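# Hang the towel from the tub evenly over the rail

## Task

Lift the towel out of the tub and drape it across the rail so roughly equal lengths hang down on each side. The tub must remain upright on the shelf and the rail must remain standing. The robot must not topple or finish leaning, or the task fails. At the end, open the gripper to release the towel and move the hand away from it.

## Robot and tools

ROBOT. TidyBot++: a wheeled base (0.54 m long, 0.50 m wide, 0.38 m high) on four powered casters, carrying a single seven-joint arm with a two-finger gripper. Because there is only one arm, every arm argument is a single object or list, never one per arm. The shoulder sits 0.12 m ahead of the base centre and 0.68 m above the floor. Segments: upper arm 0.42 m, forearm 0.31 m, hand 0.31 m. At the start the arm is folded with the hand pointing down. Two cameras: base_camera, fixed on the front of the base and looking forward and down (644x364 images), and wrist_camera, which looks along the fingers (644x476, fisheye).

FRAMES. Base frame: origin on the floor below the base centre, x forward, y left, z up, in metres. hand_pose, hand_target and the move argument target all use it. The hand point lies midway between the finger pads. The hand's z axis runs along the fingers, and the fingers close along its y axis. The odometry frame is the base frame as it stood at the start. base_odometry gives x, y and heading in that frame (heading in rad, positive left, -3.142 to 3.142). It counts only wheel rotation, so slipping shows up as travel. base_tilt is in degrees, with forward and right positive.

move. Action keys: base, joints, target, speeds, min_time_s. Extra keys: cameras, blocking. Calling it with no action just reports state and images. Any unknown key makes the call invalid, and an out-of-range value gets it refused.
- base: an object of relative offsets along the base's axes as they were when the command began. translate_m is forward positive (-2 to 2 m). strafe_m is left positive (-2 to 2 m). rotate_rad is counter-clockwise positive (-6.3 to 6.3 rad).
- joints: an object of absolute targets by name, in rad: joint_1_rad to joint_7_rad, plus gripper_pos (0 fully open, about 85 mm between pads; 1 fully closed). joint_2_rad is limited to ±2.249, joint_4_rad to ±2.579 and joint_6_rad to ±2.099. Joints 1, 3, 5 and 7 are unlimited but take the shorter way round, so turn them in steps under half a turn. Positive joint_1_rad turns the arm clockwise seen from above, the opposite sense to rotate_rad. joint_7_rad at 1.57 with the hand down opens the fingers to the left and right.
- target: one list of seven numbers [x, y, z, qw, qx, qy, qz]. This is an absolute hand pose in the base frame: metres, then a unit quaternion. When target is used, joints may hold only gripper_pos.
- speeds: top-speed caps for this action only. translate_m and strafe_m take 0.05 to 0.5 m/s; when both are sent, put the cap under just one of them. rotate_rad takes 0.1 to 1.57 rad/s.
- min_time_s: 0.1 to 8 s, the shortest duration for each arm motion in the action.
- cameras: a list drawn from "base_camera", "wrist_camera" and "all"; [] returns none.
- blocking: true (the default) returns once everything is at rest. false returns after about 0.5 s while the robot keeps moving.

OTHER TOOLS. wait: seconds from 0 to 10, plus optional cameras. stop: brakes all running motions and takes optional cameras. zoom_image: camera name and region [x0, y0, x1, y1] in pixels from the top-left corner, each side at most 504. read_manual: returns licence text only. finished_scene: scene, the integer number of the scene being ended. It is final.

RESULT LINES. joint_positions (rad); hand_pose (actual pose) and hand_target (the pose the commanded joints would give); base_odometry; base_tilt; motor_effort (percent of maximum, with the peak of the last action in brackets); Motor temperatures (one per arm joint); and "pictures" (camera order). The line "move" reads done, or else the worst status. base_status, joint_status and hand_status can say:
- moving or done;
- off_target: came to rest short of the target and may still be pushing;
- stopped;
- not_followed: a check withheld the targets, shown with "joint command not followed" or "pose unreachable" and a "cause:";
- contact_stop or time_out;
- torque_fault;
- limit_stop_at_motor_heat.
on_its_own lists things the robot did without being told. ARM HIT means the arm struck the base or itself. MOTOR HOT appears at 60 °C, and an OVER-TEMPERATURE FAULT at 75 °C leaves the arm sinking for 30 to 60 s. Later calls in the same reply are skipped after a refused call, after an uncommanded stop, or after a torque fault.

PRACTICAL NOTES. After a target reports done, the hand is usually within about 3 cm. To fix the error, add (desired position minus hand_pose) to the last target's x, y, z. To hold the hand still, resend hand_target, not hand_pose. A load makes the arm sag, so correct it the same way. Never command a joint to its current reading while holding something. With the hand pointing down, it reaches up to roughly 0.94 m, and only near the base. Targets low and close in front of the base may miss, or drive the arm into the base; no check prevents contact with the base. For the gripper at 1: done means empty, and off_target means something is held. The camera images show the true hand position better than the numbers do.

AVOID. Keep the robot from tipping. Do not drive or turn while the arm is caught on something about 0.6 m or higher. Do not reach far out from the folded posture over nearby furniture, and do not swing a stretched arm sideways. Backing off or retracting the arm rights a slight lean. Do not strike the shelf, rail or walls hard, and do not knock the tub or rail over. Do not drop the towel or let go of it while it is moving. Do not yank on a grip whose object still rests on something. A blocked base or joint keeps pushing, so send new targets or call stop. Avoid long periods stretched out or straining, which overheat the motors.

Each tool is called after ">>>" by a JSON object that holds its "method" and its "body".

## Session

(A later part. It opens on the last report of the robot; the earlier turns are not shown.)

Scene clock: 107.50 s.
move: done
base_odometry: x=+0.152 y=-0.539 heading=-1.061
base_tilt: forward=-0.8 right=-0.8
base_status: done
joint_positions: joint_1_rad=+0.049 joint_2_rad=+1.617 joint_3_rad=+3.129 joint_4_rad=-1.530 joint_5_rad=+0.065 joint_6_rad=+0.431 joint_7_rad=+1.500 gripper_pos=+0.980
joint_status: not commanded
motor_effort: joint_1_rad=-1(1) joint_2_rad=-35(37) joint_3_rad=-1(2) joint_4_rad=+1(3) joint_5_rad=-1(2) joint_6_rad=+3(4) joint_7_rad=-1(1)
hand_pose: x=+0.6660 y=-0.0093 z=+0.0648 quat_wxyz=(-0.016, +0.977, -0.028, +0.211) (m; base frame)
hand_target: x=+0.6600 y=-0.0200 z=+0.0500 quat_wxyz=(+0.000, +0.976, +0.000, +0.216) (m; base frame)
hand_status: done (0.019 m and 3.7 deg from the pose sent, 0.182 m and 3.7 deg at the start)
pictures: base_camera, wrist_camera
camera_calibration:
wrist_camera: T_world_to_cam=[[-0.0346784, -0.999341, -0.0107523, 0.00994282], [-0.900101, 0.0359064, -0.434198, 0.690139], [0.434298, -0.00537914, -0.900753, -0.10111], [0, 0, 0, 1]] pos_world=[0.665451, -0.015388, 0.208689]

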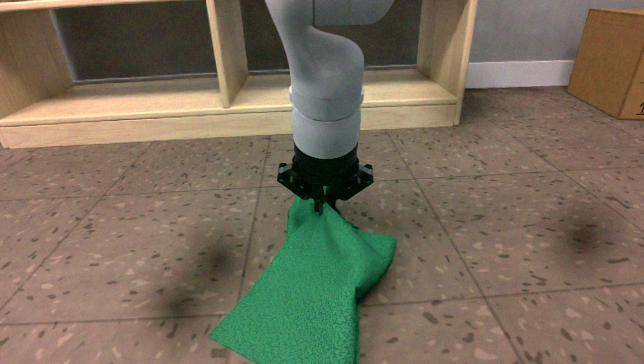

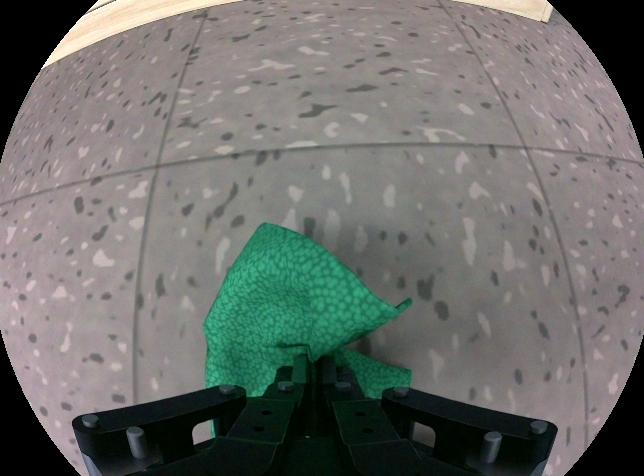

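Good spread. Lower a bit, release, rise and look.

>>> {"method": "move", "body": {"target": [0.68,-0.02,0.02,0,0.976,0,0.216], "min_time_s": 1.5}}

>>> {"method": "move", "body": {"joints": {"gripper_pos":0}}}

>>> {"method": "move", "body": {"target": [0.62,0.0,0.3,0,0.976,0,0.216], "min_time_s": 3}}

>>> {"method": "move", "body": {"target": [0.45,0.0,0.6,0,0.976,0,0.216], "min_time_s": 2, "cameras": ["all"]}}

Scene clock: 110.07 s.
move: done
base_odometry: x=+0.152 y=-0.539 heading=-1.061
base_tilt: forward=-0.8 right=-0.8
base_status: not commanded
joint_positions: joint_1_rad=+0.049 joint_2_rad=+1.683 joint_3_rad=+3.129 joint_4_rad=-1.387 joint_5_rad=+0.065 joint_6_rad=+0.431 joint_7_rad=+1.500 gripper_pos=+0.980
joint_status: not commanded
motor_effort: joint_1_rad=-1(1) joint_2_rad=-36(36) joint_3_rad=-2(2) joint_4_rad=+2(3) joint_5_rad=-2(2) joint_6_rad=+4(4) joint_7_rad=-1(1)
hand_pose: x=+0.7095 y=-0.0117 z=+0.0489 quat_wxyz=(-0.015, +0.968, -0.028, +0.249) (m; base frame)
hand_target: x=+0.6800 y=-0.0200 z=+0.0200 quat_wxyz=(+0.000, +0.976, +0.000, +0.216) (m; base frame)
hand_status: done (0.042 m and 5.3 deg from the pose sent, 0.048 m and 3.7 deg at the start)
pictures: none

Scene clock: 111.17 s.
move: done
base_odometry: x=+0.152 y=-0.539 heading=-1.061
base_tilt: forward=-0.7 right=-0.9
base_status: not commanded
joint_positions: joint_1_rad=+0.049 joint_2_rad=+1.687 joint_3_rad=+3.129 joint_4_rad=-1.385 joint_5_rad=+0.065 joint_6_rad=+0.431 joint_7_rad=+1.500 gripper_pos=+0.000
joint_status: all done
motor_effort: joint_1_rad=-1(1) joint_2_rad=-37(37) joint_3_rad=-2(2) joint_4_rad=+2(2) joint_5_rad=-1(2) joint_6_rad=+3(4) joint_7_rad=-1(1)
hand_pose: x=+0.7081 y=-0.0117 z=+0.0465 quat_wxyz=(-0.015, +0.968, -0.028, +0.248) (m; base frame)
hand_target: x=+0.6800 y=-0.0200 z=+0.0200 quat_wxyz=(+0.000, +0.976, +0.000, +0.216) (m; base frame)
hand_status: not commanded
pictures: none

Scene clock: 114.50 s.
move: done
base_odometry: x=+0.152 y=-0.539 heading=-1.061
base_tilt: forward=-0.8 right=-0.8
base_status: not commanded
joint_positions: joint_1_rad=+0.016 joint_2_rad=+1.086 joint_3_rad=+3.129 joint_4_rad=-2.069 joint_5_rad=+0.064 joint_6_rad=+0.431 joint_7_rad=+1.500 gripper_pos=+0.000
joint_status: not commanded
motor_effort: joint_1_rad=+0(1) joint_2_rad=-32(38) joint_3_rad=-2(2) joint_4_rad=+0(2) joint_5_rad=-1(2) joint_6_rad=+3(3) joint_7_rad=-1(1)
hand_pose: x=+0.6130 y=+0.0092 z=+0.2792 quat_wxyz=(-0.019, +0.978, -0.010, +0.207) (m; base frame)
hand_target: x=+0.6200 y=+0.0000 z=+0.3000 quat_wxyz=(+0.000, +0.976, +0.000, +0.216) (m; base frame)
hand_status: done (0.024 m and 2.6 deg from the pose sent, 0.269 m and 5.2 deg at the start)
pictures: none

Scene clock: 116.90 s.
move: done
base_odometry: x=+0.152 y=-0.539 heading=-1.061
base_tilt: forward=-0.8 right=-0.8
base_status: not commanded
joint_positions: joint_1_rad=+0.012 joint_2_rad=-0.028 joint_3_rad=+3.129 joint_4_rad=-2.388 joint_5_rad=+0.047 joint_6_rad=-0.287 joint_7_rad=+1.500 gripper_pos=+0.000
joint_status: not commanded
motor_effort: joint_1_rad=+0(1) joint_2_rad=-11(33) joint_3_rad=-1(2) joint_4_rad=+12(12) joint_5_rad=-1(2) joint_6_rad=+3(4) joint_7_rad=-1(1)
hand_pose: x=+0.4765 y=-0.0028 z=+0.6055 quat_wxyz=(+0.003, +0.969, -0.014, +0.245) (m; base frame)
hand_target: x=+0.4500 y=+0.0000 z=+0.6000 quat_wxyz=(+0.000, +0.976, +0.000, +0.216) (m; base frame)
hand_status: done (0.027 m and 3.8 deg from the pose sent, 0.360 m and 2.6 deg at the start)
pictures: base_camera, wrist_camera
camera_calibration:
wrist_camera: T_world_to_cam=[[-0.0172446, -0.999333, 0.0321879, -0.0187031], [-0.8683, -0.000993618, -0.496039, 0.776223], [0.49574, -0.0365028, -0.867704, 0.418847], [0, 0, 0, 1]] pos_world=[0.466032, -0.00263032, 0.749073]

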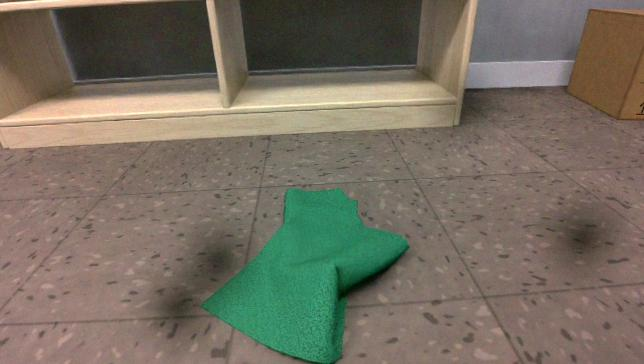

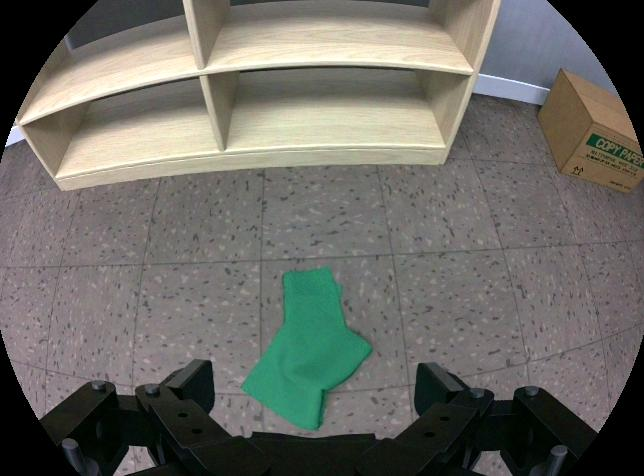

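>>> {"method": "move", "body": {"base": {"translate_m":0.17}, "speeds": {"translate_m":0.15}, "target": [0.62,0.0,0.16,0,0.985,0,0.174], "min_time_s": 4, "cameras": ["all"]}}

Scene clock: 123.53 s.
move: done
base_odometry: x=+0.235 y=-0.688 heading=-1.060
base_tilt: forward=-0.8 right=-0.8
base_status: done
joint_positions: joint_1_rad=+0.012 joint_2_rad=+1.340 joint_3_rad=+3.130 joint_4_rad=-1.846 joint_5_rad=+0.047 joint_6_rad=+0.334 joint_7_rad=+1.500 gripper_pos=+0.000
joint_status: not commanded
motor_effort: joint_1_rad=-1(1) joint_2_rad=-33(35) joint_3_rad=-2(2) joint_4_rad=-1(13) joint_5_rad=-1(2) joint_6_rad=+2(4) joint_7_rad=-1(1)
hand_pose: x=+0.6033 y=+0.0078 z=+0.1658 quat_wxyz=(-0.015, +0.989, -0.017, +0.144) (m; base frame)
hand_target: x=+0.6200 y=+0.0000 z=+0.1600 quat_wxyz=(+0.000, +0.985, +0.000, +0.174) (m; base frame)
hand_status: done (0.019 m and 4.3 deg from the pose sent, 0.468 m and 8.5 deg at the start)
pictures: base_camera, wrist_camera
camera_calibration:
wrist_camera: T_world_to_cam=[[-0.0118977, -0.999919, -0.00445875, 0.0110779], [-0.951456, 0.0126923, -0.307522, 0.68713], [0.307554, 0.000583514, -0.951531, 0.102038], [0, 0, 0, 1]] pos_world=[0.622523, 0.00229626, 0.308449]

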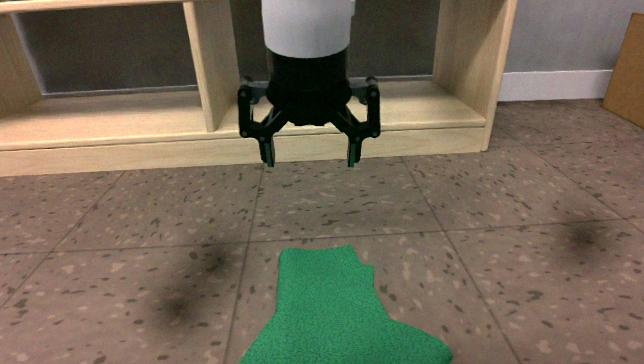

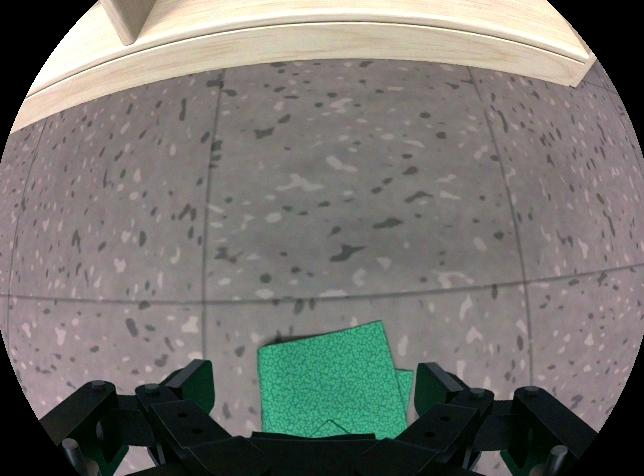

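>>> {"method": "move", "body": {"target": [0.63,-0.005,0.05,0,0.985,0,0.174], "min_time_s": 3, "cameras": ["wrist_camera"]}}

Scene clock: 127.43 s.
move: done
base_odometry: x=+0.235 y=-0.688 heading=-1.060
base_tilt: forward=-0.8 right=-0.8
base_status: not commanded
joint_positions: joint_1_rad=+0.012 joint_2_rad=+1.594 joint_3_rad=+3.130 joint_4_rad=-1.576 joint_5_rad=+0.047 joint_6_rad=+0.334 joint_7_rad=+1.500 gripper_pos=+0.000
joint_status: not commanded
motor_effort: joint_1_rad=+0(1) joint_2_rad=-35(35) joint_3_rad=-1(2) joint_4_rad=+0(1) joint_5_rad=-1(2) joint_6_rad=+2(2) joint_7_rad=-1(1)
hand_pose: x=+0.6242 y=+0.0075 z=+0.0610 quat_wxyz=(-0.015, +0.988, -0.019, +0.152) (m; base frame)
hand_target: x=+0.6300 y=-0.0050 z=+0.0500 quat_wxyz=(+0.000, +0.985, +0.000, +0.174) (m; base frame)
hand_status: done (0.018 m and 3.7 deg from the pose sent, 0.120 m and 4.3 deg at the start)
pictures: wrist_camera
camera_calibration:
wrist_camera: T_world_to_cam=[[-0.0150824, -0.999874, -0.0049738, 0.0126685], [-0.946231, 0.0158805, -0.323101, 0.672493], [0.32314, -0.000166782, -0.946351, -0.0140918], [0, 0, 0, 1]] pos_world=[0.641079, 0.001985, 0.204011]

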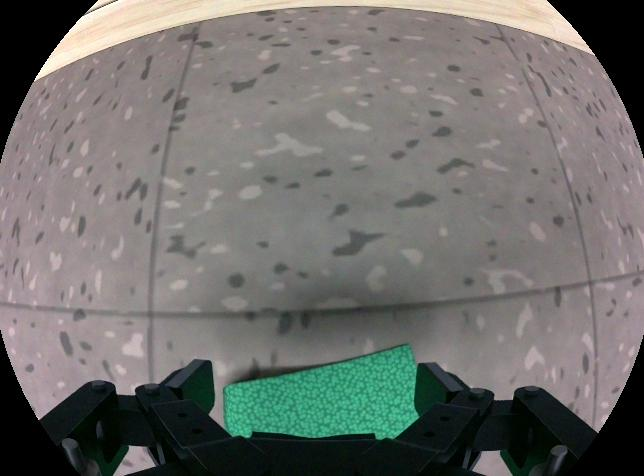

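>>> {"method": "move", "body": {"target": [0.634,-0.005,0.006,0,0.985,0,0.174], "min_time_s": 2}}

>>> {"method": "move", "body": {"joints": {"gripper_pos":1}, "cameras": ["wrist_camera"]}}

Scene clock: 130.90 s.
move: done
base_odometry: x=+0.235 y=-0.688 heading=-1.060
base_tilt: forward=-0.7 right=-0.8
base_status: not commanded
joint_positions: joint_1_rad=+0.012 joint_2_rad=+1.697 joint_3_rad=+3.130 joint_4_rad=-1.444 joint_5_rad=+0.047 joint_6_rad=+0.334 joint_7_rad=+1.500 gripper_pos=+0.000
joint_status: not commanded
motor_effort: joint_1_rad=-1(1) joint_2_rad=-35(36) joint_3_rad=-1(2) joint_4_rad=+0(1) joint_5_rad=-2(2) joint_6_rad=+2(2) joint_7_rad=-1(1)
hand_pose: x=+0.6389 y=+0.0072 z=+0.0207 quat_wxyz=(-0.015, +0.986, -0.019, +0.166) (m; base frame)
hand_target: x=+0.6340 y=-0.0050 z=+0.0060 quat_wxyz=(+0.000, +0.985, +0.000, +0.174) (m; base frame)
hand_status: done (0.020 m and 2.9 deg from the pose sent, 0.057 m and 3.7 deg at the start)
pictures: none

Scene clock: 132.00 s.
move: done
base_odometry: x=+0.235 y=-0.687 heading=-1.060
base_tilt: forward=-0.8 right=-0.9
base_status: not commanded
joint_positions: joint_1_rad=+0.020 joint_2_rad=+1.692 joint_3_rad=+3.150 joint_4_rad=-1.439 joint_5_rad=+0.047 joint_6_rad=+0.335 joint_7_rad=+1.500 gripper_pos=+0.999
joint_status: all done
motor_effort: joint_1_rad=-3(5) joint_2_rad=-27(35) joint_3_rad=-4(6) joint_4_rad=+0(3) joint_5_rad=-1(2) joint_6_rad=+0(2) joint_7_rad=-1(2)
hand_pose: x=+0.6454 y=-0.0094 z=+0.0236 quat_wxyz=(-0.004, +0.985, -0.020, +0.172) (m; base frame)
hand_target: x=+0.6340 y=-0.0050 z=+0.0060 quat_wxyz=(+0.000, +0.985, +0.000, +0.174) (m; base frame)
hand_status: not commanded
pictures: wrist_camera
camera_calibration:
wrist_camera: T_world_to_cam=[[-0.0226103, -0.99963, 0.0151301, 0.00020672], [-0.932564, 0.0156344, -0.360666, 0.67262], [0.360296, -0.0222646, -0.932572, -0.0808838], [0, 0, 0, 1]] pos_world=[0.656408, -0.0121102, 0.167158]

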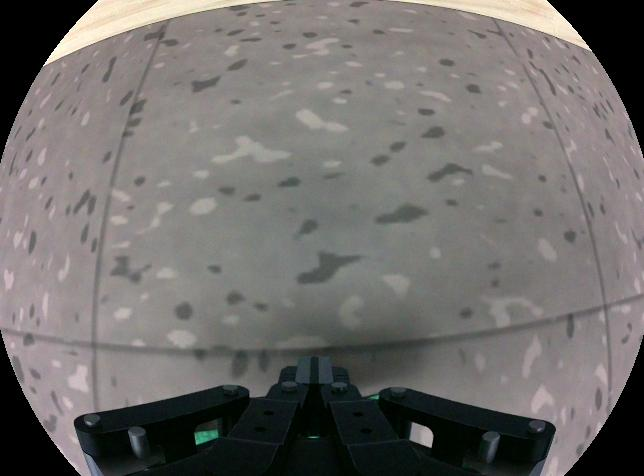

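>>> {"method": "move", "body": {"joints": {"gripper_pos":0}, "cameras": ["base_camera","wrist_camera"]}}

Scene clock: 133.50 s.
move: done
base_odometry: x=+0.235 y=-0.687 heading=-1.060
base_tilt: forward=-0.7 right=-0.8
base_status: not commanded
joint_positions: joint_1_rad=+0.008 joint_2_rad=+1.710 joint_3_rad=+3.141 joint_4_rad=-1.431 joint_5_rad=+0.047 joint_6_rad=+0.335 joint_7_rad=+1.500 gripper_pos=+0.000
joint_status: all done
motor_effort: joint_1_rad=+0(4) joint_2_rad=-35(37) joint_3_rad=-1(4) joint_4_rad=+1(2) joint_5_rad=-1(3) joint_6_rad=+2(2) joint_7_rad=-1(1)
hand_pose: x=+0.6379 y=+0.0018 z=+0.0150 quat_wxyz=(-0.009, +0.986, -0.016, +0.166) (m; base frame)
hand_target: x=+0.6340 y=-0.0050 z=+0.0060 quat_wxyz=(+0.000, +0.985, +0.000, +0.174) (m; base frame)
hand_status: not commanded
pictures: base_camera, wrist_camera
camera_calibration:
wrist_camera: T_world_to_cam=[[-0.011768, -0.999907, 0.00686476, 0.00462683], [-0.936522, 0.00861567, -0.350504, 0.664817], [0.350413, -0.0105537, -0.936536, -0.0796245], [0, 0, 0, 1]] pos_world=[0.650572, -0.00194178, 0.158418]

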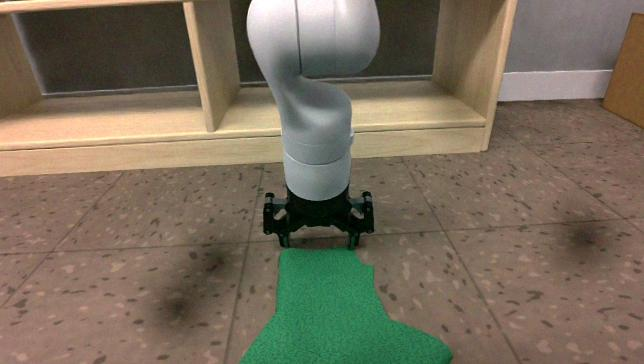

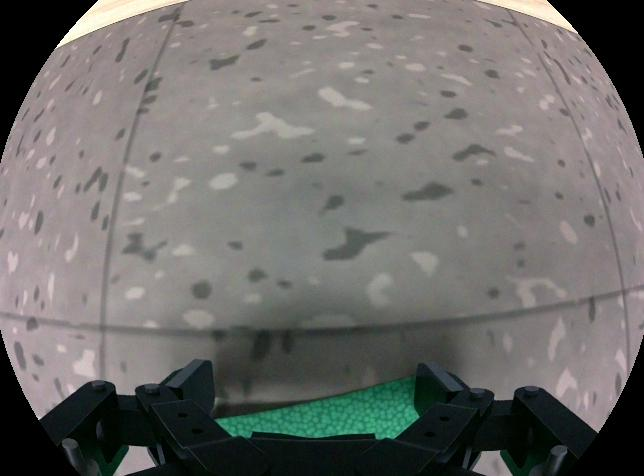

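>>> {"method": "move", "body": {"target": [0.634,-0.005,0.05,0,0.985,0,0.174]}}

>>> {"method": "move", "body": {"base": {"translate_m":-0.032}}}

>>> {"method": "move", "body": {"target": [0.634,-0.005,-0.002,0,0.985,0,0.174], "min_time_s": 2, "cameras": ["all"]}}

>>> {"method": "move", "body": {"joints": {"gripper_pos":1}, "cameras": ["wrist_camera"]}}

Scene clock: 135.40 s.
move: done
base_odometry: x=+0.235 y=-0.687 heading=-1.060
base_tilt: forward=-0.7 right=-0.8
base_status: not commanded
joint_positions: joint_1_rad=+0.008 joint_2_rad=+1.686 joint_3_rad=+3.141 joint_4_rad=-1.538 joint_5_rad=+0.047 joint_6_rad=+0.335 joint_7_rad=+1.500 gripper_pos=+0.000
joint_status: not commanded
motor_effort: joint_1_rad=+0(1) joint_2_rad=-33(35) joint_3_rad=-1(2) joint_4_rad=-1(2) joint_5_rad=-1(2) joint_6_rad=+1(2) joint_7_rad=-1(1)
hand_pose: x=+0.5888 y=+0.0022 z=+0.0187 quat_wxyz=(-0.009, +0.992, -0.016, +0.126) (m; base frame)
hand_target: x=+0.6340 y=-0.0050 z=+0.0500 quat_wxyz=(+0.000, +0.985, +0.000, +0.174) (m; base frame)
hand_status: done (0.055 m and 6.0 deg from the pose sent, 0.036 m and 2.3 deg at the start)
pictures: none

Scene clock: 136.23 s.
move: done
base_odometry: x=+0.219 y=-0.659 heading=-1.060
base_tilt: forward=-0.8 right=-0.8
base_status: done
joint_positions: joint_1_rad=+0.008 joint_2_rad=+1.679 joint_3_rad=+3.141 joint_4_rad=-1.548 joint_5_rad=+0.047 joint_6_rad=+0.335 joint_7_rad=+1.500 gripper_pos=+0.000
joint_status: not commanded
motor_effort: joint_1_rad=-1(1) joint_2_rad=-34(35) joint_3_rad=-1(2) joint_4_rad=-1(3) joint_5_rad=-2(2) joint_6_rad=+1(2) joint_7_rad=-1(1)
hand_pose: x=+0.5877 y=+0.0023 z=+0.0217 quat_wxyz=(-0.009, +0.992, -0.016, +0.124) (m; base frame)
hand_target: x=+0.6340 y=-0.0050 z=+0.0500 quat_wxyz=(+0.000, +0.985, +0.000, +0.174) (m; base frame)
hand_status: not commanded
pictures: none

Scene clock: 138.53 s.
move: done
base_odometry: x=+0.219 y=-0.659 heading=-1.060
base_tilt: forward=-0.8 right=-0.8
base_status: not commanded
joint_positions: joint_1_rad=+0.008 joint_2_rad=+1.713 joint_3_rad=+3.141 joint_4_rad=-1.421 joint_5_rad=+0.047 joint_6_rad=+0.335 joint_7_rad=+1.500 gripper_pos=+0.000
joint_status: not commanded
motor_effort: joint_1_rad=-1(2) joint_2_rad=-33(35) joint_3_rad=-1(2) joint_4_rad=+1(1) joint_5_rad=-2(2) joint_6_rad=+2(2) joint_7_rad=-1(1)
hand_pose: x=+0.6419 y=+0.0018 z=+0.0144 quat_wxyz=(-0.009, +0.985, -0.016, +0.170) (m; base frame)
hand_target: x=+0.6340 y=-0.0050 z=-0.0020 quat_wxyz=(+0.000, +0.985, +0.000, +0.174) (m; base frame)
hand_status: done (0.019 m and 2.2 deg from the pose sent, 0.053 m and 6.1 deg at the start)
pictures: base_camera, wrist_camera
camera_calibration:
wrist_camera: T_world_to_cam=[[-0.0118145, -0.999907, 0.00678356, 0.00470951], [-0.934071, 0.00861472, -0.356985, 0.666868], [0.356893, -0.0105539, -0.934086, -0.0858426], [0, 0, 0, 1]] pos_world=[0.653594, -0.00194178, 0.157845]

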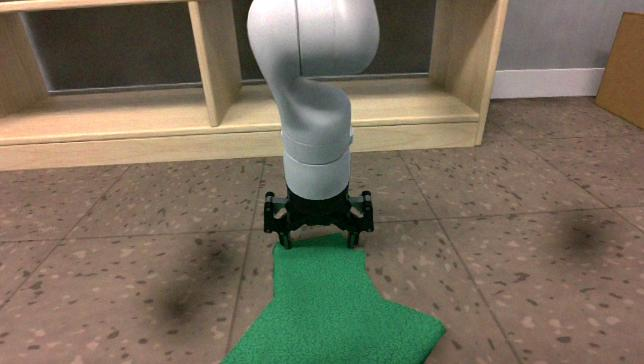

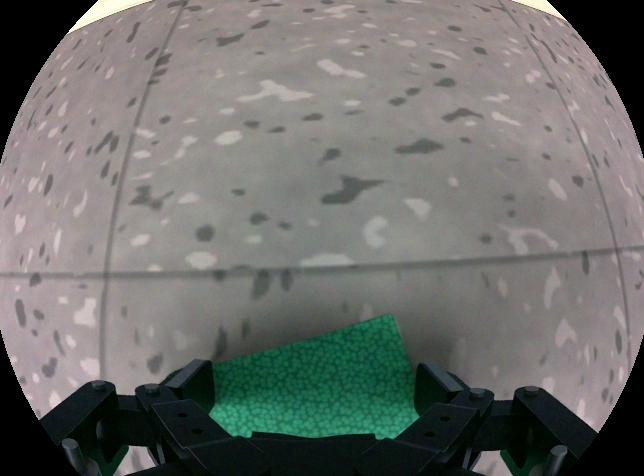

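Scene clock: 139.63 s.
move: done
base_odometry: x=+0.219 y=-0.659 heading=-1.060
base_tilt: forward=-0.8 right=-0.8
base_status: not commanded
joint_positions: joint_1_rad=+0.003 joint_2_rad=+1.697 joint_3_rad=+3.136 joint_4_rad=-1.415 joint_5_rad=+0.047 joint_6_rad=+0.337 joint_7_rad=+1.500 gripper_pos=+0.982
joint_status: all done
motor_effort: joint_1_rad=+1(4) joint_2_rad=-21(33) joint_3_rad=+1(4) joint_4_rad=+1(3) joint_5_rad=-2(3) joint_6_rad=-1(2) joint_7_rad=-1(1)
hand_pose: x=+0.6572 y=+0.0082 z=+0.0241 quat_wxyz=(-0.013, +0.983, -0.014, +0.182) (m; base frame)
hand_target: x=+0.6340 y=-0.0050 z=-0.0020 quat_wxyz=(+0.000, +0.985, +0.000, +0.174) (m; base frame)
hand_status: not commanded
pictures: wrist_camera
camera_calibration:
wrist_camera: T_world_to_cam=[[-0.00705797, -0.999975, 0.00079193, 0.00815761], [-0.924891, 0.00622693, -0.380181, 0.679091], [0.380166, -0.00341575, -0.924912, -0.097659], [0, 0, 0, 1]] pos_world=[0.66527, 0.00359517, 0.167845]

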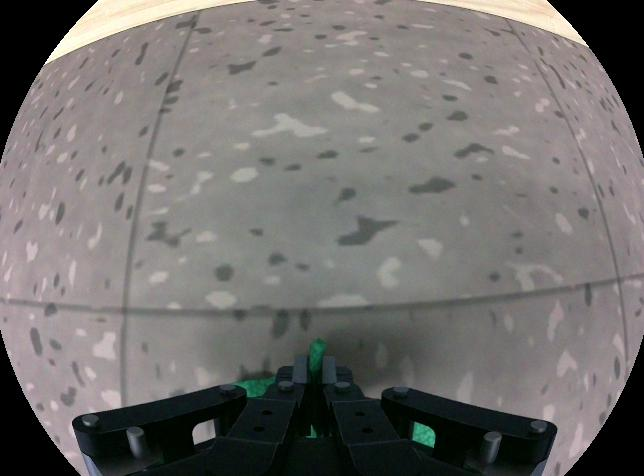

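Gripped. Lift and view.

>>> {"method": "move", "body": {"target": [0.68,-0.01,0.25,0,0.93,0,0.367], "min_time_s": 3}}

>>> {"method": "move", "body": {"target": [0.73,-0.02,0.48,0,0.848,0,0.53], "min_time_s": 3, "cameras": ["all"]}}

Scene clock: 143.47 s.
move: done
base_odometry: x=+0.219 y=-0.659 heading=-1.060
base_tilt: forward=-0.7 right=-0.8
base_status: not commanded
joint_positions: joint_1_rad=+0.004 joint_2_rad=+1.376 joint_3_rad=+3.136 joint_4_rad=-1.998 joint_5_rad=+0.047 joint_6_rad=+0.860 joint_7_rad=+1.500 gripper_pos=+0.982
joint_status: not commanded
motor_effort: joint_1_rad=-1(2) joint_2_rad=-32(34) joint_3_rad=-2(2) joint_4_rad=-1(2) joint_5_rad=-1(2) joint_6_rad=+5(5) joint_7_rad=-1(1)
hand_pose: x=+0.6423 y=+0.0133 z=+0.2057 quat_wxyz=(-0.025, +0.951, -0.016, +0.308) (m; base frame)
hand_target: x=+0.6800 y=-0.0100 z=+0.2500 quat_wxyz=(+0.000, +0.930, +0.000, +0.367) (m; base frame)
hand_status: done (0.063 m and 7.9 deg from the pose sent, 0.228 m and 22.2 deg at the start)
pictures: none

Scene clock: 146.80 s.
move: done
base_odometry: x=+0.219 y=-0.659 heading=-1.060
base_tilt: forward=-0.8 right=-0.8
base_status: not commanded
joint_positions: joint_1_rad=+0.054 joint_2_rad=+0.994 joint_3_rad=+3.136 joint_4_rad=-2.214 joint_5_rad=+0.047 joint_6_rad=+1.056 joint_7_rad=+1.500 gripper_pos=+0.982
joint_status: not commanded
motor_effort: joint_1_rad=+0(1) joint_2_rad=-31(34) joint_3_rad=-2(2) joint_4_rad=+2(2) joint_5_rad=-1(2) joint_6_rad=+7(7) joint_7_rad=-1(1)
hand_pose: x=+0.7108 y=-0.0150 z=+0.4268 quat_wxyz=(-0.019, +0.879, -0.035, +0.475) (m; base frame)
hand_target: x=+0.7300 y=-0.0200 z=+0.4800 quat_wxyz=(+0.000, +0.848, +0.000, +0.530) (m; base frame)
hand_status: done (0.057 m and 8.6 deg from the pose sent, 0.290 m and 28.3 deg at the start)
pictures: base_camera, wrist_camera
camera_calibration:
wrist_camera: T_world_to_cam=[[-0.0482617, -0.998305, -0.0325252, 0.0286157], [-0.52778, 0.0531338, -0.847717, 0.799974], [0.848009, -0.0237461, -0.52945, -0.247313], [0, 0, 0, 1]] pos_world=[0.633315, -0.0198112, 0.548143]

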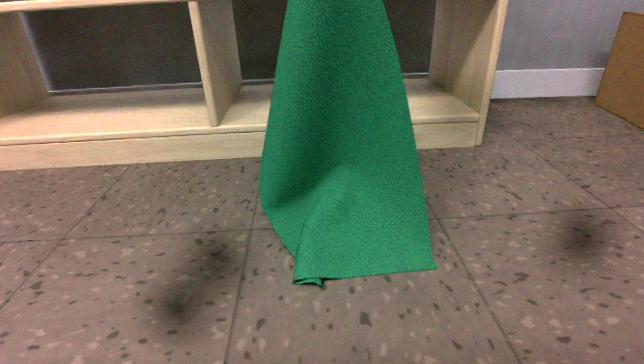

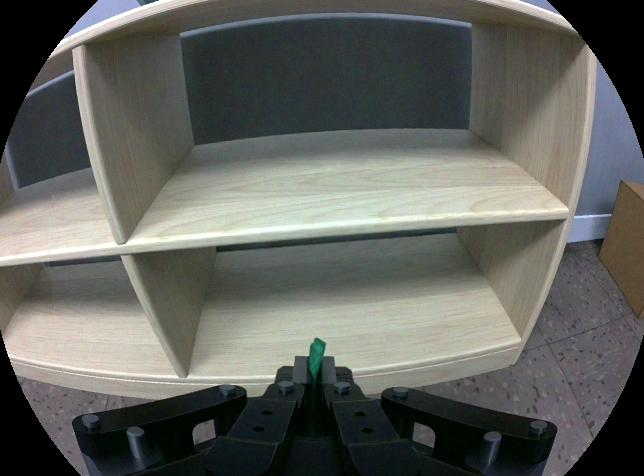

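>>> {"method": "move", "body": {"target": [0.73,0,0.66,0,0.848,0,0.53], "min_time_s": 3, "cameras": ["base_camera"]}}

Scene clock: 151.27 s.
move: done
base_odometry: x=+0.219 y=-0.659 heading=-1.060
base_tilt: forward=-0.8 right=-0.9
base_status: not commanded
joint_positions: joint_1_rad=+0.012 joint_2_rad=+0.467 joint_3_rad=+3.136 joint_4_rad=-2.213 joint_5_rad=+0.047 joint_6_rad=+0.653 joint_7_rad=+1.500 gripper_pos=+0.982
joint_status: not commanded
motor_effort: joint_1_rad=+0(1) joint_2_rad=-27(33) joint_3_rad=-1(2) joint_4_rad=+10(10) joint_5_rad=-1(2) joint_6_rad=+8(8) joint_7_rad=-1(1)
hand_pose: x=+0.7278 y=+0.0056 z=+0.6391 quat_wxyz=(-0.020, +0.849, -0.011, +0.529) (m; base frame)
hand_target: x=+0.7300 y=+0.0000 z=+0.6600 quat_wxyz=(+0.000, +0.848, +0.000, +0.530) (m; base frame)
hand_status: done (0.022 m and 2.6 deg from the pose sent, 0.234 m and 8.6 deg at the start)
pictures: base_camera

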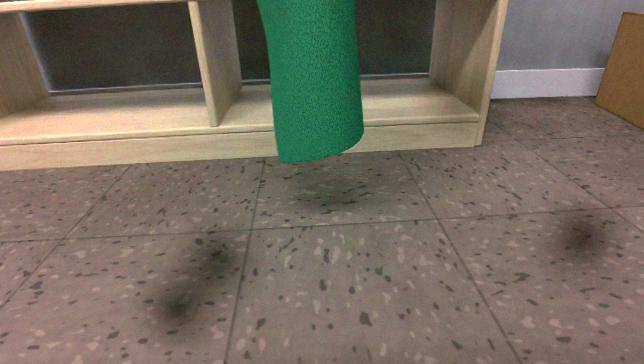

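>>> {"method": "move", "body": {"base": {"translate_m":-0.3}, "speeds": {"translate_m":0.2}, "target": [0.62,0,1.0,0,0.866,0,0.5], "min_time_s": 3}}

>>> {"method": "move", "body": {"base": {"rotate_rad":1.57}, "speeds": {"rotate_rad":0.6}, "cameras": ["all"]}}

Scene clock: 157.23 s.
move: done
base_odometry: x=+0.073 y=-0.397 heading=-1.059
base_tilt: forward=-0.8 right=-0.8
base_status: done
joint_positions: joint_1_rad=+0.003 joint_2_rad=-0.156 joint_3_rad=+3.137 joint_4_rad=-1.591 joint_5_rad=+0.047 joint_6_rad=-0.643 joint_7_rad=+1.500 gripper_pos=+0.982
joint_status: not commanded
motor_effort: joint_1_rad=-1(2) joint_2_rad=-14(29) joint_3_rad=-1(2) joint_4_rad=+18(19) joint_5_rad=-1(2) joint_6_rad=+8(8) joint_7_rad=-1(1)
hand_pose: x=+0.6371 y=-0.0065 z=+0.9889 quat_wxyz=(+0.004, +0.861, -0.021, +0.507) (m; base frame)
hand_target: x=+0.6200 y=+0.0000 z=+1.0000 quat_wxyz=(+0.000, +0.866, +0.000, +0.500) (m; base frame)
hand_status: done (0.021 m and 2.6 deg from the pose sent, 0.377 m and 4.6 deg at the start)
pictures: none

Scene clock: 160.53 s.
move: done
base_odometry: x=+0.073 y=-0.397 heading=+0.510
base_tilt: forward=-0.8 right=-0.8
base_status: done
joint_positions: joint_1_rad=-0.007 joint_2_rad=-0.156 joint_3_rad=+3.144 joint_4_rad=-1.591 joint_5_rad=+0.046 joint_6_rad=-0.643 joint_7_rad=+1.500 gripper_pos=+0.982
joint_status: not commanded
motor_effort: joint_1_rad=-1(2) joint_2_rad=-14(15) joint_3_rad=-1(3) joint_4_rad=+18(19) joint_5_rad=-1(2) joint_6_rad=+7(8) joint_7_rad=-1(1)
hand_pose: x=+0.6371 y=-0.0047 z=+0.9886 quat_wxyz=(+0.002, +0.862, -0.020, +0.507) (m; base frame)
hand_target: x=+0.6200 y=+0.0000 z=+1.0000 quat_wxyz=(+0.000, +0.866, +0.000, +0.500) (m; base frame)
hand_status: not commanded
pictures: base_camera, wrist_camera
camera_calibration:
wrist_camera: T_world_to_cam=[[-0.0431322, -0.998932, 0.0165955, 0.00176005], [-0.464979, 0.00536921, -0.885305, 1.2337], [0.88427, -0.0459018, -0.464714, 0.0256777], [0, 0, 0, 1]] pos_world=[0.551013, -0.00368715, 1.1041]

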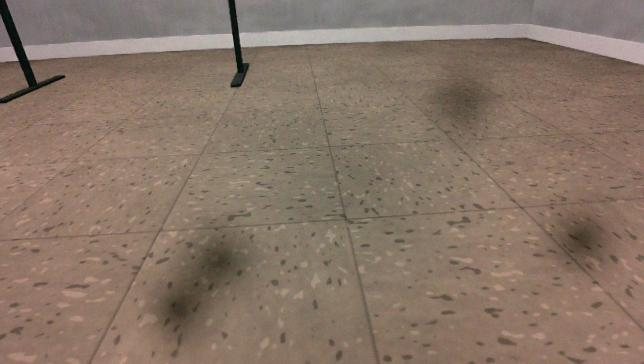

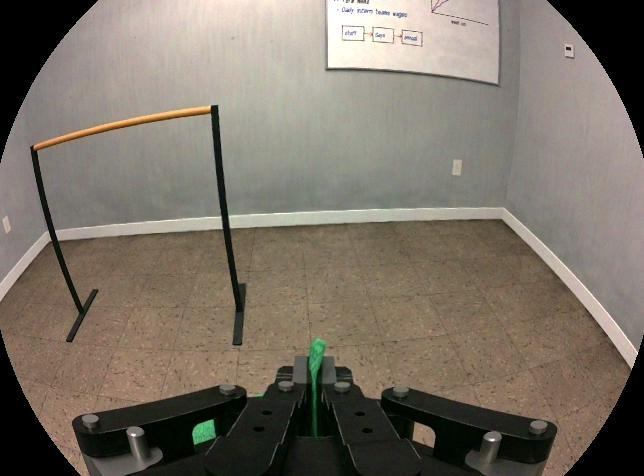

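>>> {"method": "move", "body": {"base": {"translate_m":0.35,"strafe_m":0.8}, "speeds": {"translate_m":0.3}, "target": [0.66,0,1.15,0,0.866,0,0.5], "min_time_s": 3, "cameras": ["all"]}}

Scene clock: 165.43 s.
move: done
base_odometry: x=-0.013 y=+0.472 heading=+0.511
base_tilt: forward=-0.8 right=-0.8
base_status: done
joint_positions: joint_1_rad=-0.016 joint_2_rad=+0.054 joint_3_rad=+3.158 joint_4_rad=-0.817 joint_5_rad=+0.035 joint_6_rad=-1.158 joint_7_rad=+1.500 gripper_pos=+0.982
joint_status: not commanded
motor_effort: joint_1_rad=+0(2) joint_2_rad=-18(20) joint_3_rad=-1(2) joint_4_rad=+15(19) joint_5_rad=-1(2) joint_6_rad=+8(8) joint_7_rad=-1(1)
hand_pose: x=+0.6613 y=-0.0084 z=+1.1671 quat_wxyz=(-0.001, +0.848, -0.032, +0.529) (m; base frame)
hand_target: x=+0.6600 y=+0.0000 z=+1.1500 quat_wxyz=(+0.000, +0.866, +0.000, +0.500) (m; base frame)
hand_status: done (0.019 m and 5.4 deg from the pose sent, 0.163 m and 2.4 deg at the start)
pictures: base_camera, wrist_camera
camera_calibration:
wrist_camera: T_world_to_cam=[[-0.0633378, -0.997988, -0.00288681, 0.0322831], [-0.418973, 0.0292155, -0.907529, 1.3987], [0.905787, -0.0562714, -0.41998, 0.0204944], [0, 0, 0, 1]] pos_world=[0.569497, -0.00749221, 1.27806]

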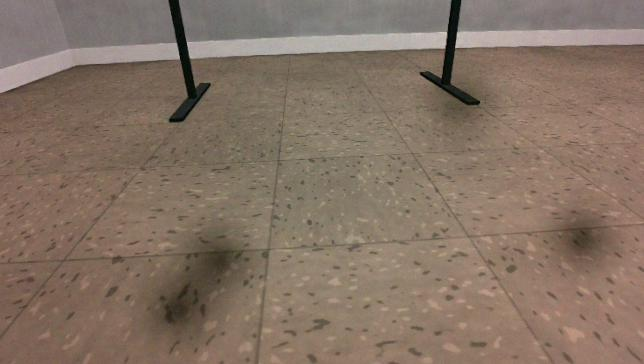

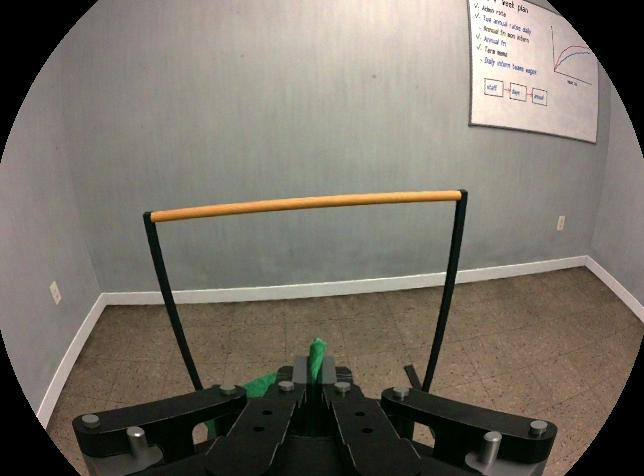

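>>> {"method": "move", "body": {"base": {"rotate_rad":0.045}}}

>>> {"method": "move", "body": {"base": {"translate_m":0.65,"strafe_m":-0.105}, "speeds": {"translate_m":0.25}, "cameras": ["all"]}}

Scene clock: 167.60 s.
move: done
base_odometry: x=-0.013 y=+0.472 heading=+0.556
base_tilt: forward=-0.8 right=-0.8
base_status: done
joint_positions: joint_1_rad=-0.023 joint_2_rad=+0.054 joint_3_rad=+3.163 joint_4_rad=-0.817 joint_5_rad=+0.030 joint_6_rad=-1.158 joint_7_rad=+1.500 gripper_pos=+0.982
joint_status: not commanded
motor_effort: joint_1_rad=+0(3) joint_2_rad=-18(19) joint_3_rad=-1(2) joint_4_rad=+15(15) joint_5_rad=-1(2) joint_6_rad=+8(8) joint_7_rad=-1(1)
hand_pose: x=+0.6614 y=-0.0060 z=+1.1670 quat_wxyz=(-0.004, +0.848, -0.031, +0.528) (m; base frame)
hand_target: x=+0.6600 y=+0.0000 z=+1.1500 quat_wxyz=(+0.000, +0.866, +0.000, +0.500) (m; base frame)
hand_status: not commanded
pictures: none

Scene clock: 171.07 s.
move: done
base_odometry: x=+0.595 y=+0.726 heading=+0.556
base_tilt: forward=-0.8 right=-0.8
base_status: done
joint_positions: joint_1_rad=-0.023 joint_2_rad=+0.066 joint_3_rad=+3.163 joint_4_rad=-0.814 joint_5_rad=+0.030 joint_6_rad=-1.160 joint_7_rad=+1.500 gripper_pos=+0.982
joint_status: not commanded
motor_effort: joint_1_rad=+0(1) joint_2_rad=-19(22) joint_3_rad=+0(1) joint_4_rad=+15(16) joint_5_rad=-1(1) joint_6_rad=+7(8) joint_7_rad=-1(1)
hand_pose: x=+0.6670 y=-0.0059 z=+1.1612 quat_wxyz=(-0.003, +0.851, -0.031, +0.523) (m; base frame)
hand_target: x=+0.6600 y=+0.0000 z=+1.1500 quat_wxyz=(+0.000, +0.866, +0.000, +0.500) (m; base frame)
hand_status: not commanded
pictures: base_camera, wrist_camera
camera_calibration:
wrist_camera: T_world_to_cam=[[-0.0588869, -0.998251, -0.00524288, 0.0348569], [-0.429853, 0.0300965, -0.902397, 1.39687], [0.900977, -0.0508857, -0.430873, 0.0289684], [0, 0, 0, 1]] pos_world=[0.576402, -0.005771, 1.2732]

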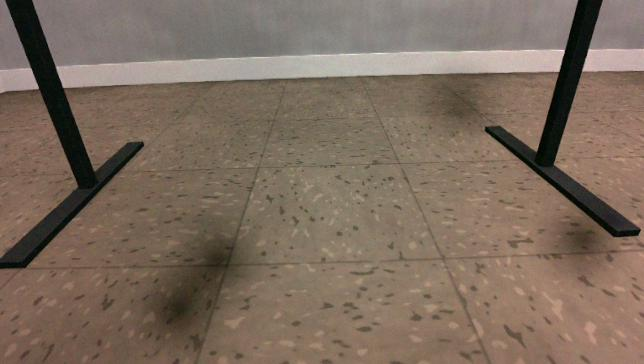

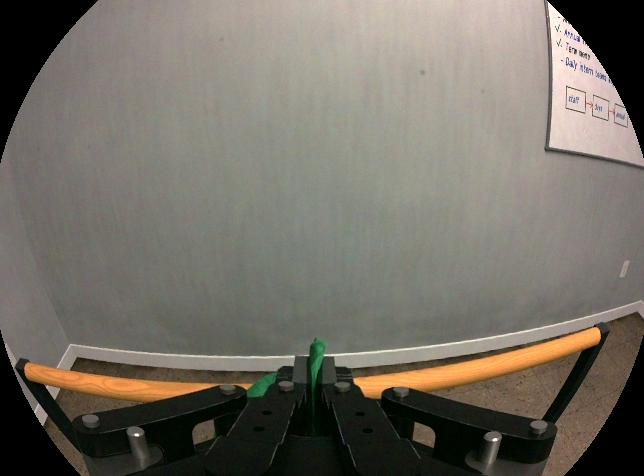

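>>> {"method": "move", "body": {"target": [0.66,0.005,1.05,0,0.866,0,0.5], "min_time_s": 2, "cameras": ["wrist_camera"]}}

Scene clock: 174.77 s.
move: done
base_odometry: x=+0.595 y=+0.726 heading=+0.556
base_tilt: forward=-0.8 right=-0.8
base_status: not commanded
joint_positions: joint_1_rad=-0.023 joint_2_rad=-0.013 joint_3_rad=+3.163 joint_4_rad=-1.280 joint_5_rad=+0.030 joint_6_rad=-0.946 joint_7_rad=+1.500 gripper_pos=+0.982
joint_status: not commanded
motor_effort: joint_1_rad=+0(1) joint_2_rad=-18(20) joint_3_rad=-1(1) joint_4_rad=+17(18) joint_5_rad=-1(1) joint_6_rad=+7(8) joint_7_rad=-1(1)
hand_pose: x=+0.6629 y=-0.0057 z=+1.0103 quat_wxyz=(-0.001, +0.894, -0.029, +0.448) (m; base frame)
hand_target: x=+0.6600 y=+0.0050 z=+1.0500 quat_wxyz=(+0.000, +0.866, +0.000, +0.500) (m; base frame)
hand_status: done (0.041 m and 7.5 deg from the pose sent, 0.112 m and 4.8 deg at the start)
pictures: wrist_camera
camera_calibration:
wrist_camera: T_world_to_cam=[[-0.053287, -0.998561, 0.00602122, 0.0189172], [-0.578568, 0.0259589, -0.815221, 1.26946], [0.813891, -0.0469244, -0.579119, 0.175188], [0, 0, 0, 1]] pos_world=[0.592896, -0.00584335, 1.13623]

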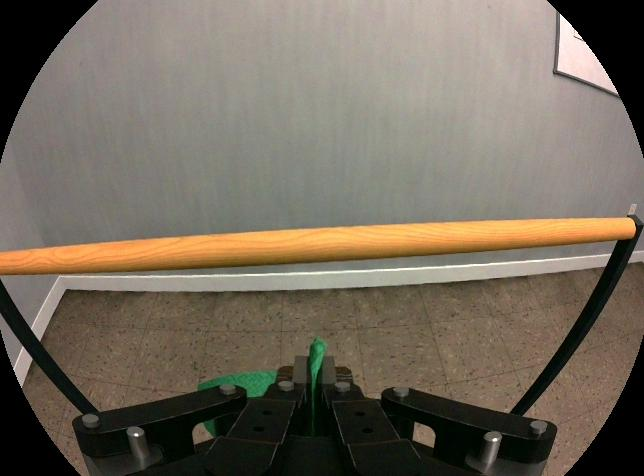

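>>> {"method": "move", "body": {"target": [0.66,0.005,1.085,0,0.866,0,0.5], "min_time_s": 1}}

>>> {"method": "move", "body": {"base": {"translate_m":0.33}, "speeds": {"translate_m":0.1}, "cameras": ["all"]}}

Scene clock: 176.83 s.
move: done
base_odometry: x=+0.595 y=+0.726 heading=+0.556
base_tilt: forward=-0.8 right=-0.8
base_status: not commanded
joint_positions: joint_1_rad=-0.023 joint_2_rad=-0.013 joint_3_rad=+3.163 joint_4_rad=-1.170 joint_5_rad=+0.030 joint_6_rad=-0.945 joint_7_rad=+1.500 gripper_pos=+0.982
joint_status: not commanded
motor_effort: joint_1_rad=+0(1) joint_2_rad=-18(19) joint_3_rad=-1(1) joint_4_rad=+17(18) joint_5_rad=-1(1) joint_6_rad=+7(8) joint_7_rad=-1(1)
hand_pose: x=+0.6699 y=-0.0057 z=+1.0719 quat_wxyz=(-0.003, +0.867, -0.029, +0.497) (m; base frame)
hand_target: x=+0.6600 y=+0.0050 z=+1.0850 quat_wxyz=(+0.000, +0.866, +0.000, +0.500) (m; base frame)
hand_status: done (0.020 m and 3.3 deg from the pose sent, 0.075 m and 7.5 deg at the start)
pictures: none

Scene clock: 180.70 s.
move: done
base_odometry: x=+0.876 y=+0.900 heading=+0.556
base_tilt: forward=-0.8 right=-0.8
base_status: done
joint_positions: joint_1_rad=-0.023 joint_2_rad=-0.015 joint_3_rad=+3.163 joint_4_rad=-1.169 joint_5_rad=+0.030 joint_6_rad=-0.945 joint_7_rad=+1.500 gripper_pos=+0.982
joint_status: not commanded
motor_effort: joint_1_rad=+0(1) joint_2_rad=-17(22) joint_3_rad=+0(1) joint_4_rad=+17(18) joint_5_rad=-1(1) joint_6_rad=+7(8) joint_7_rad=-1(1)
hand_pose: x=+0.6693 y=-0.0057 z=+1.0728 quat_wxyz=(-0.003, +0.867, -0.029, +0.498) (m; base frame)
hand_target: x=+0.6600 y=+0.0050 z=+1.0850 quat_wxyz=(+0.000, +0.866, +0.000, +0.500) (m; base frame)
hand_status: not commanded
pictures: base_camera, wrist_camera
camera_calibration:
wrist_camera: T_world_to_cam=[[-0.0535895, -0.998563, -0.000183559, 0.0257612], [-0.4826, 0.0260604, -0.875453, 1.32451], [0.8742, -0.0468265, -0.483303, 0.0629991], [0, 0, 0, 1]] pos_world=[0.585517, -0.00584318, 1.19]

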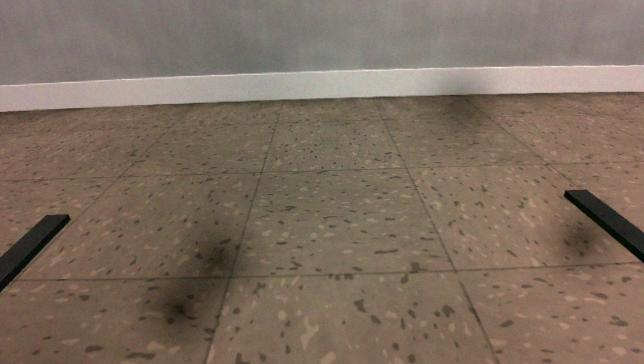

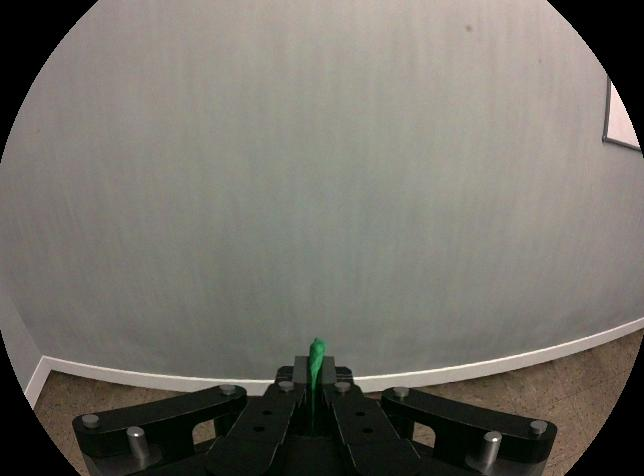

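>>> {"method": "move", "body": {"target": [0.66,0.005,1.045,0,0.9063,0,0.4226], "min_time_s": 1.5}}

>>> {"method": "move", "body": {"joints": {"gripper_pos":0}, "cameras": ["wrist_camera"]}}

>>> {"method": "move", "body": {"target": [0.65,0,1.25,0,0.866,0,0.5], "min_time_s": 2}}

>>> {"method": "move", "body": {"base": {"translate_m":-0.65}, "speeds": {"translate_m":0.2}, "cameras": ["wrist_camera"]}}

>>> {"method": "move", "body": {"joints": {"joint_1_rad":0,"joint_2_rad":0.34,"joint_3_rad":3.14,"joint_4_rad":-2.5,"joint_5_rad":0,"joint_6_rad":1.45,"joint_7_rad":1.6,"gripper_pos":0}, "cameras": ["wrist_camera"]}}

>>> {"method": "zoom_image", "body": {"camera": "wrist_camera", "region": [180, 220, 460, 440]}}

Scene clock: 183.73 s.
move: done
base_odometry: x=+0.876 y=+0.900 heading=+0.556
base_tilt: forward=-0.8 right=-0.9
base_status: not commanded
joint_positions: joint_1_rad=-0.023 joint_2_rad=+0.024 joint_3_rad=+3.163 joint_4_rad=-1.075 joint_5_rad=+0.030 joint_6_rad=-1.096 joint_7_rad=+1.500 gripper_pos=+0.982
joint_status: not commanded
motor_effort: joint_1_rad=+0(1) joint_2_rad=-18(19) joint_3_rad=-1(1) joint_4_rad=+16(18) joint_5_rad=-1(1) joint_6_rad=+7(8) joint_7_rad=-1(1)
hand_pose: x=+0.6619 y=-0.0062 z=+1.0632 quat_wxyz=(-0.001, +0.890, -0.031, +0.456) (m; base frame)
hand_target: x=+0.6600 y=+0.0050 z=+1.0450 quat_wxyz=(+0.000, +0.906, +0.000, +0.423) (m; base frame)
hand_status: done (0.021 m and 5.5 deg from the pose sent, 0.031 m and 10.3 deg at the start)
pictures: none

Scene clock: 184.83 s.
move: done
base_odometry: x=+0.876 y=+0.900 heading=+0.556
base_tilt: forward=-0.8 right=-0.8
base_status: not commanded
joint_positions: joint_1_rad=-0.023 joint_2_rad=+0.024 joint_3_rad=+3.163 joint_4_rad=-1.074 joint_5_rad=+0.030 joint_6_rad=-1.097 joint_7_rad=+1.500 gripper_pos=+0.000
joint_status: all done
motor_effort: joint_1_rad=+0(1) joint_2_rad=-18(18) joint_3_rad=-1(1) joint_4_rad=+16(17) joint_5_rad=-1(1) joint_6_rad=+6(7) joint_7_rad=-1(1)
hand_pose: x=+0.6618 y=-0.0062 z=+1.0634 quat_wxyz=(-0.001, +0.890, -0.031, +0.456) (m; base frame)
hand_target: x=+0.6600 y=+0.0050 z=+1.0450 quat_wxyz=(+0.000, +0.906, +0.000, +0.423) (m; base frame)
hand_status: not commanded
pictures: wrist_camera
camera_calibration:
wrist_camera: T_world_to_cam=[[-0.057598, -0.998331, 0.00417757, 0.0229483], [-0.564518, 0.0291176, -0.824907, 1.31316], [0.823409, -0.0498713, -0.565253, 0.185719], [0, 0, 0, 1]] pos_world=[0.589703, -0.00606412, 1.18812]

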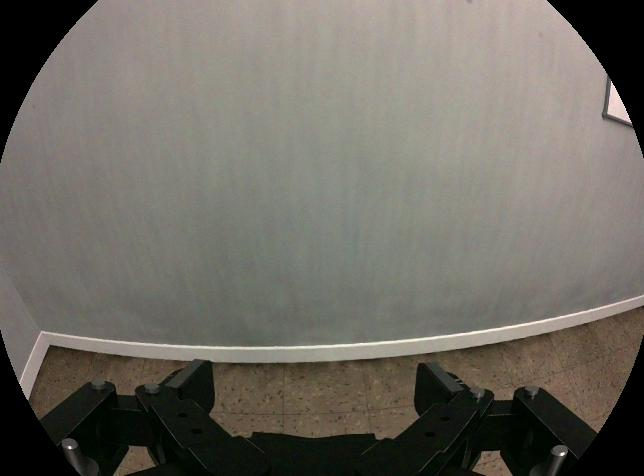

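Scene clock: 187.97 s.
move: off_target
base_odometry: x=+0.876 y=+0.900 heading=+0.556
base_tilt: forward=-0.8 right=-0.8
base_status: not commanded
joint_positions: joint_1_rad=-0.024 joint_2_rad=+0.307 joint_3_rad=+3.188 joint_4_rad=-0.102 joint_5_rad=+0.014 joint_6_rad=-1.673 joint_7_rad=+1.523 gripper_pos=+0.000
joint_status: not commanded
motor_effort: joint_1_rad=+0(2) joint_2_rad=-20(26) joint_3_rad=-1(1) joint_4_rad=+9(17) joint_5_rad=-1(2) joint_6_rad=+7(8) joint_7_rad=-1(1)
hand_pose: x=+0.6431 y=-0.0063 z=+1.2189 quat_wxyz=(+0.005, +0.862, -0.030, +0.506) (m; base frame)
hand_target: x=+0.6350 y=+0.0063 z=+1.2180 quat_wxyz=(+0.007, +0.866, +0.012, +0.500) (m; base frame)
hand_status: off_target (0.032 m and 3.6 deg from the pose sent, 0.187 m and 6.7 deg at the start; a joint's target at an end of its range on 27 of 86 steps)
pictures: none

Scene clock: 191.97 s.
move: done
base_odometry: x=+0.323 y=+0.557 heading=+0.556
base_tilt: forward=-0.8 right=-0.8
base_status: done
joint_positions: joint_1_rad=-0.024 joint_2_rad=+0.306 joint_3_rad=+3.188 joint_4_rad=-0.102 joint_5_rad=+0.012 joint_6_rad=-1.673 joint_7_rad=+1.523 gripper_pos=+0.000
joint_status: not commanded
motor_effort: joint_1_rad=+0(2) joint_2_rad=-20(27) joint_3_rad=-1(1) joint_4_rad=+9(11) joint_5_rad=-1(2) joint_6_rad=+7(7) joint_7_rad=-1(1)
hand_pose: x=+0.6428 y=-0.0056 z=+1.2193 quat_wxyz=(+0.004, +0.862, -0.030, +0.506) (m; base frame)
hand_target: x=+0.6350 y=+0.0063 z=+1.2180 quat_wxyz=(+0.007, +0.866, +0.012, +0.500) (m; base frame)
hand_status: not commanded
pictures: wrist_camera
camera_calibration:
wrist_camera: T_world_to_cam=[[-0.0624431, -0.997995, 0.0103269, 0.0174109], [-0.466765, 0.0200559, -0.884154, 1.44036], [0.882174, -0.0600295, -0.467081, 0.132038], [0, 0, 0, 1]] pos_world=[0.556914, -0.00358552, 1.33499]

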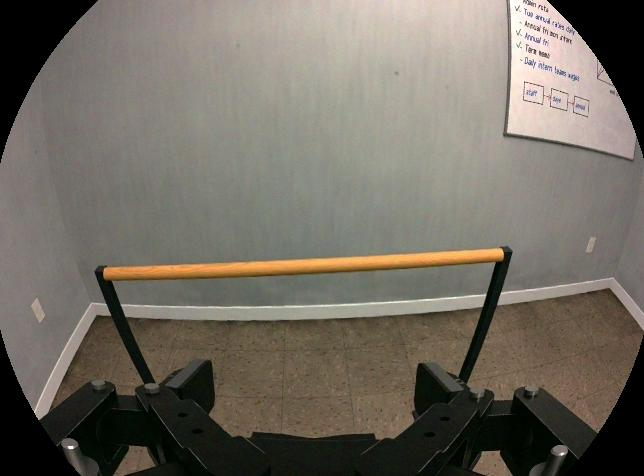

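Scene clock: 196.17 s.
move: done
base_odometry: x=+0.323 y=+0.557 heading=+0.556
base_tilt: forward=-0.8 right=-0.8
base_status: not commanded
joint_positions: joint_1_rad=-0.017 joint_2_rad=+0.307 joint_3_rad=+3.163 joint_4_rad=-2.483 joint_5_rad=+0.012 joint_6_rad=+1.364 joint_7_rad=+1.523 gripper_pos=+0.000
joint_status: all done
motor_effort: joint_1_rad=-1(2) joint_2_rad=-20(31) joint_3_rad=-1(2) joint_4_rad=+9(19) joint_5_rad=-2(3) joint_6_rad=+8(9) joint_7_rad=-1(3)
hand_pose: x=+0.6627 y=+0.0037 z=+0.8324 quat_wxyz=(-0.017, +0.654, -0.009, +0.756) (m; base frame)
hand_target: x=+0.6589 y=+0.0021 z=+0.8343 quat_wxyz=(+0.011, +0.640, +0.010, +0.768) (m; base frame)
hand_status: not commanded
pictures: wrist_camera
camera_calibration:
wrist_camera: T_world_to_cam=[[-0.0125111, -0.999811, -0.0148489, 0.0197356], [0.167146, 0.01255, -0.985852, 0.771936], [0.985853, -0.014816, 0.166957, -0.662407], [0, 0, 0, 1]] pos_world=[0.524257, 0.000229845, 0.871901]

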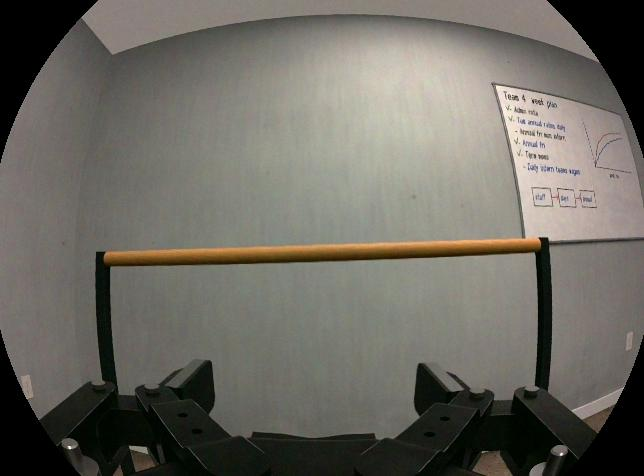

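Scaled by 1.800.

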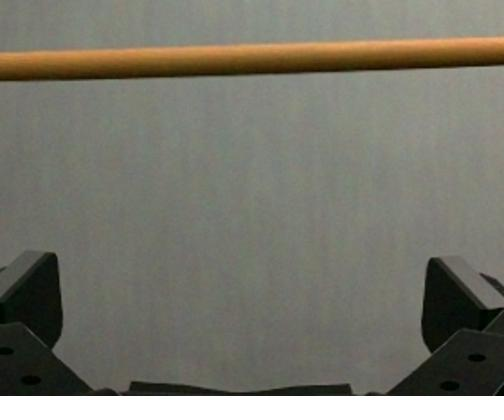

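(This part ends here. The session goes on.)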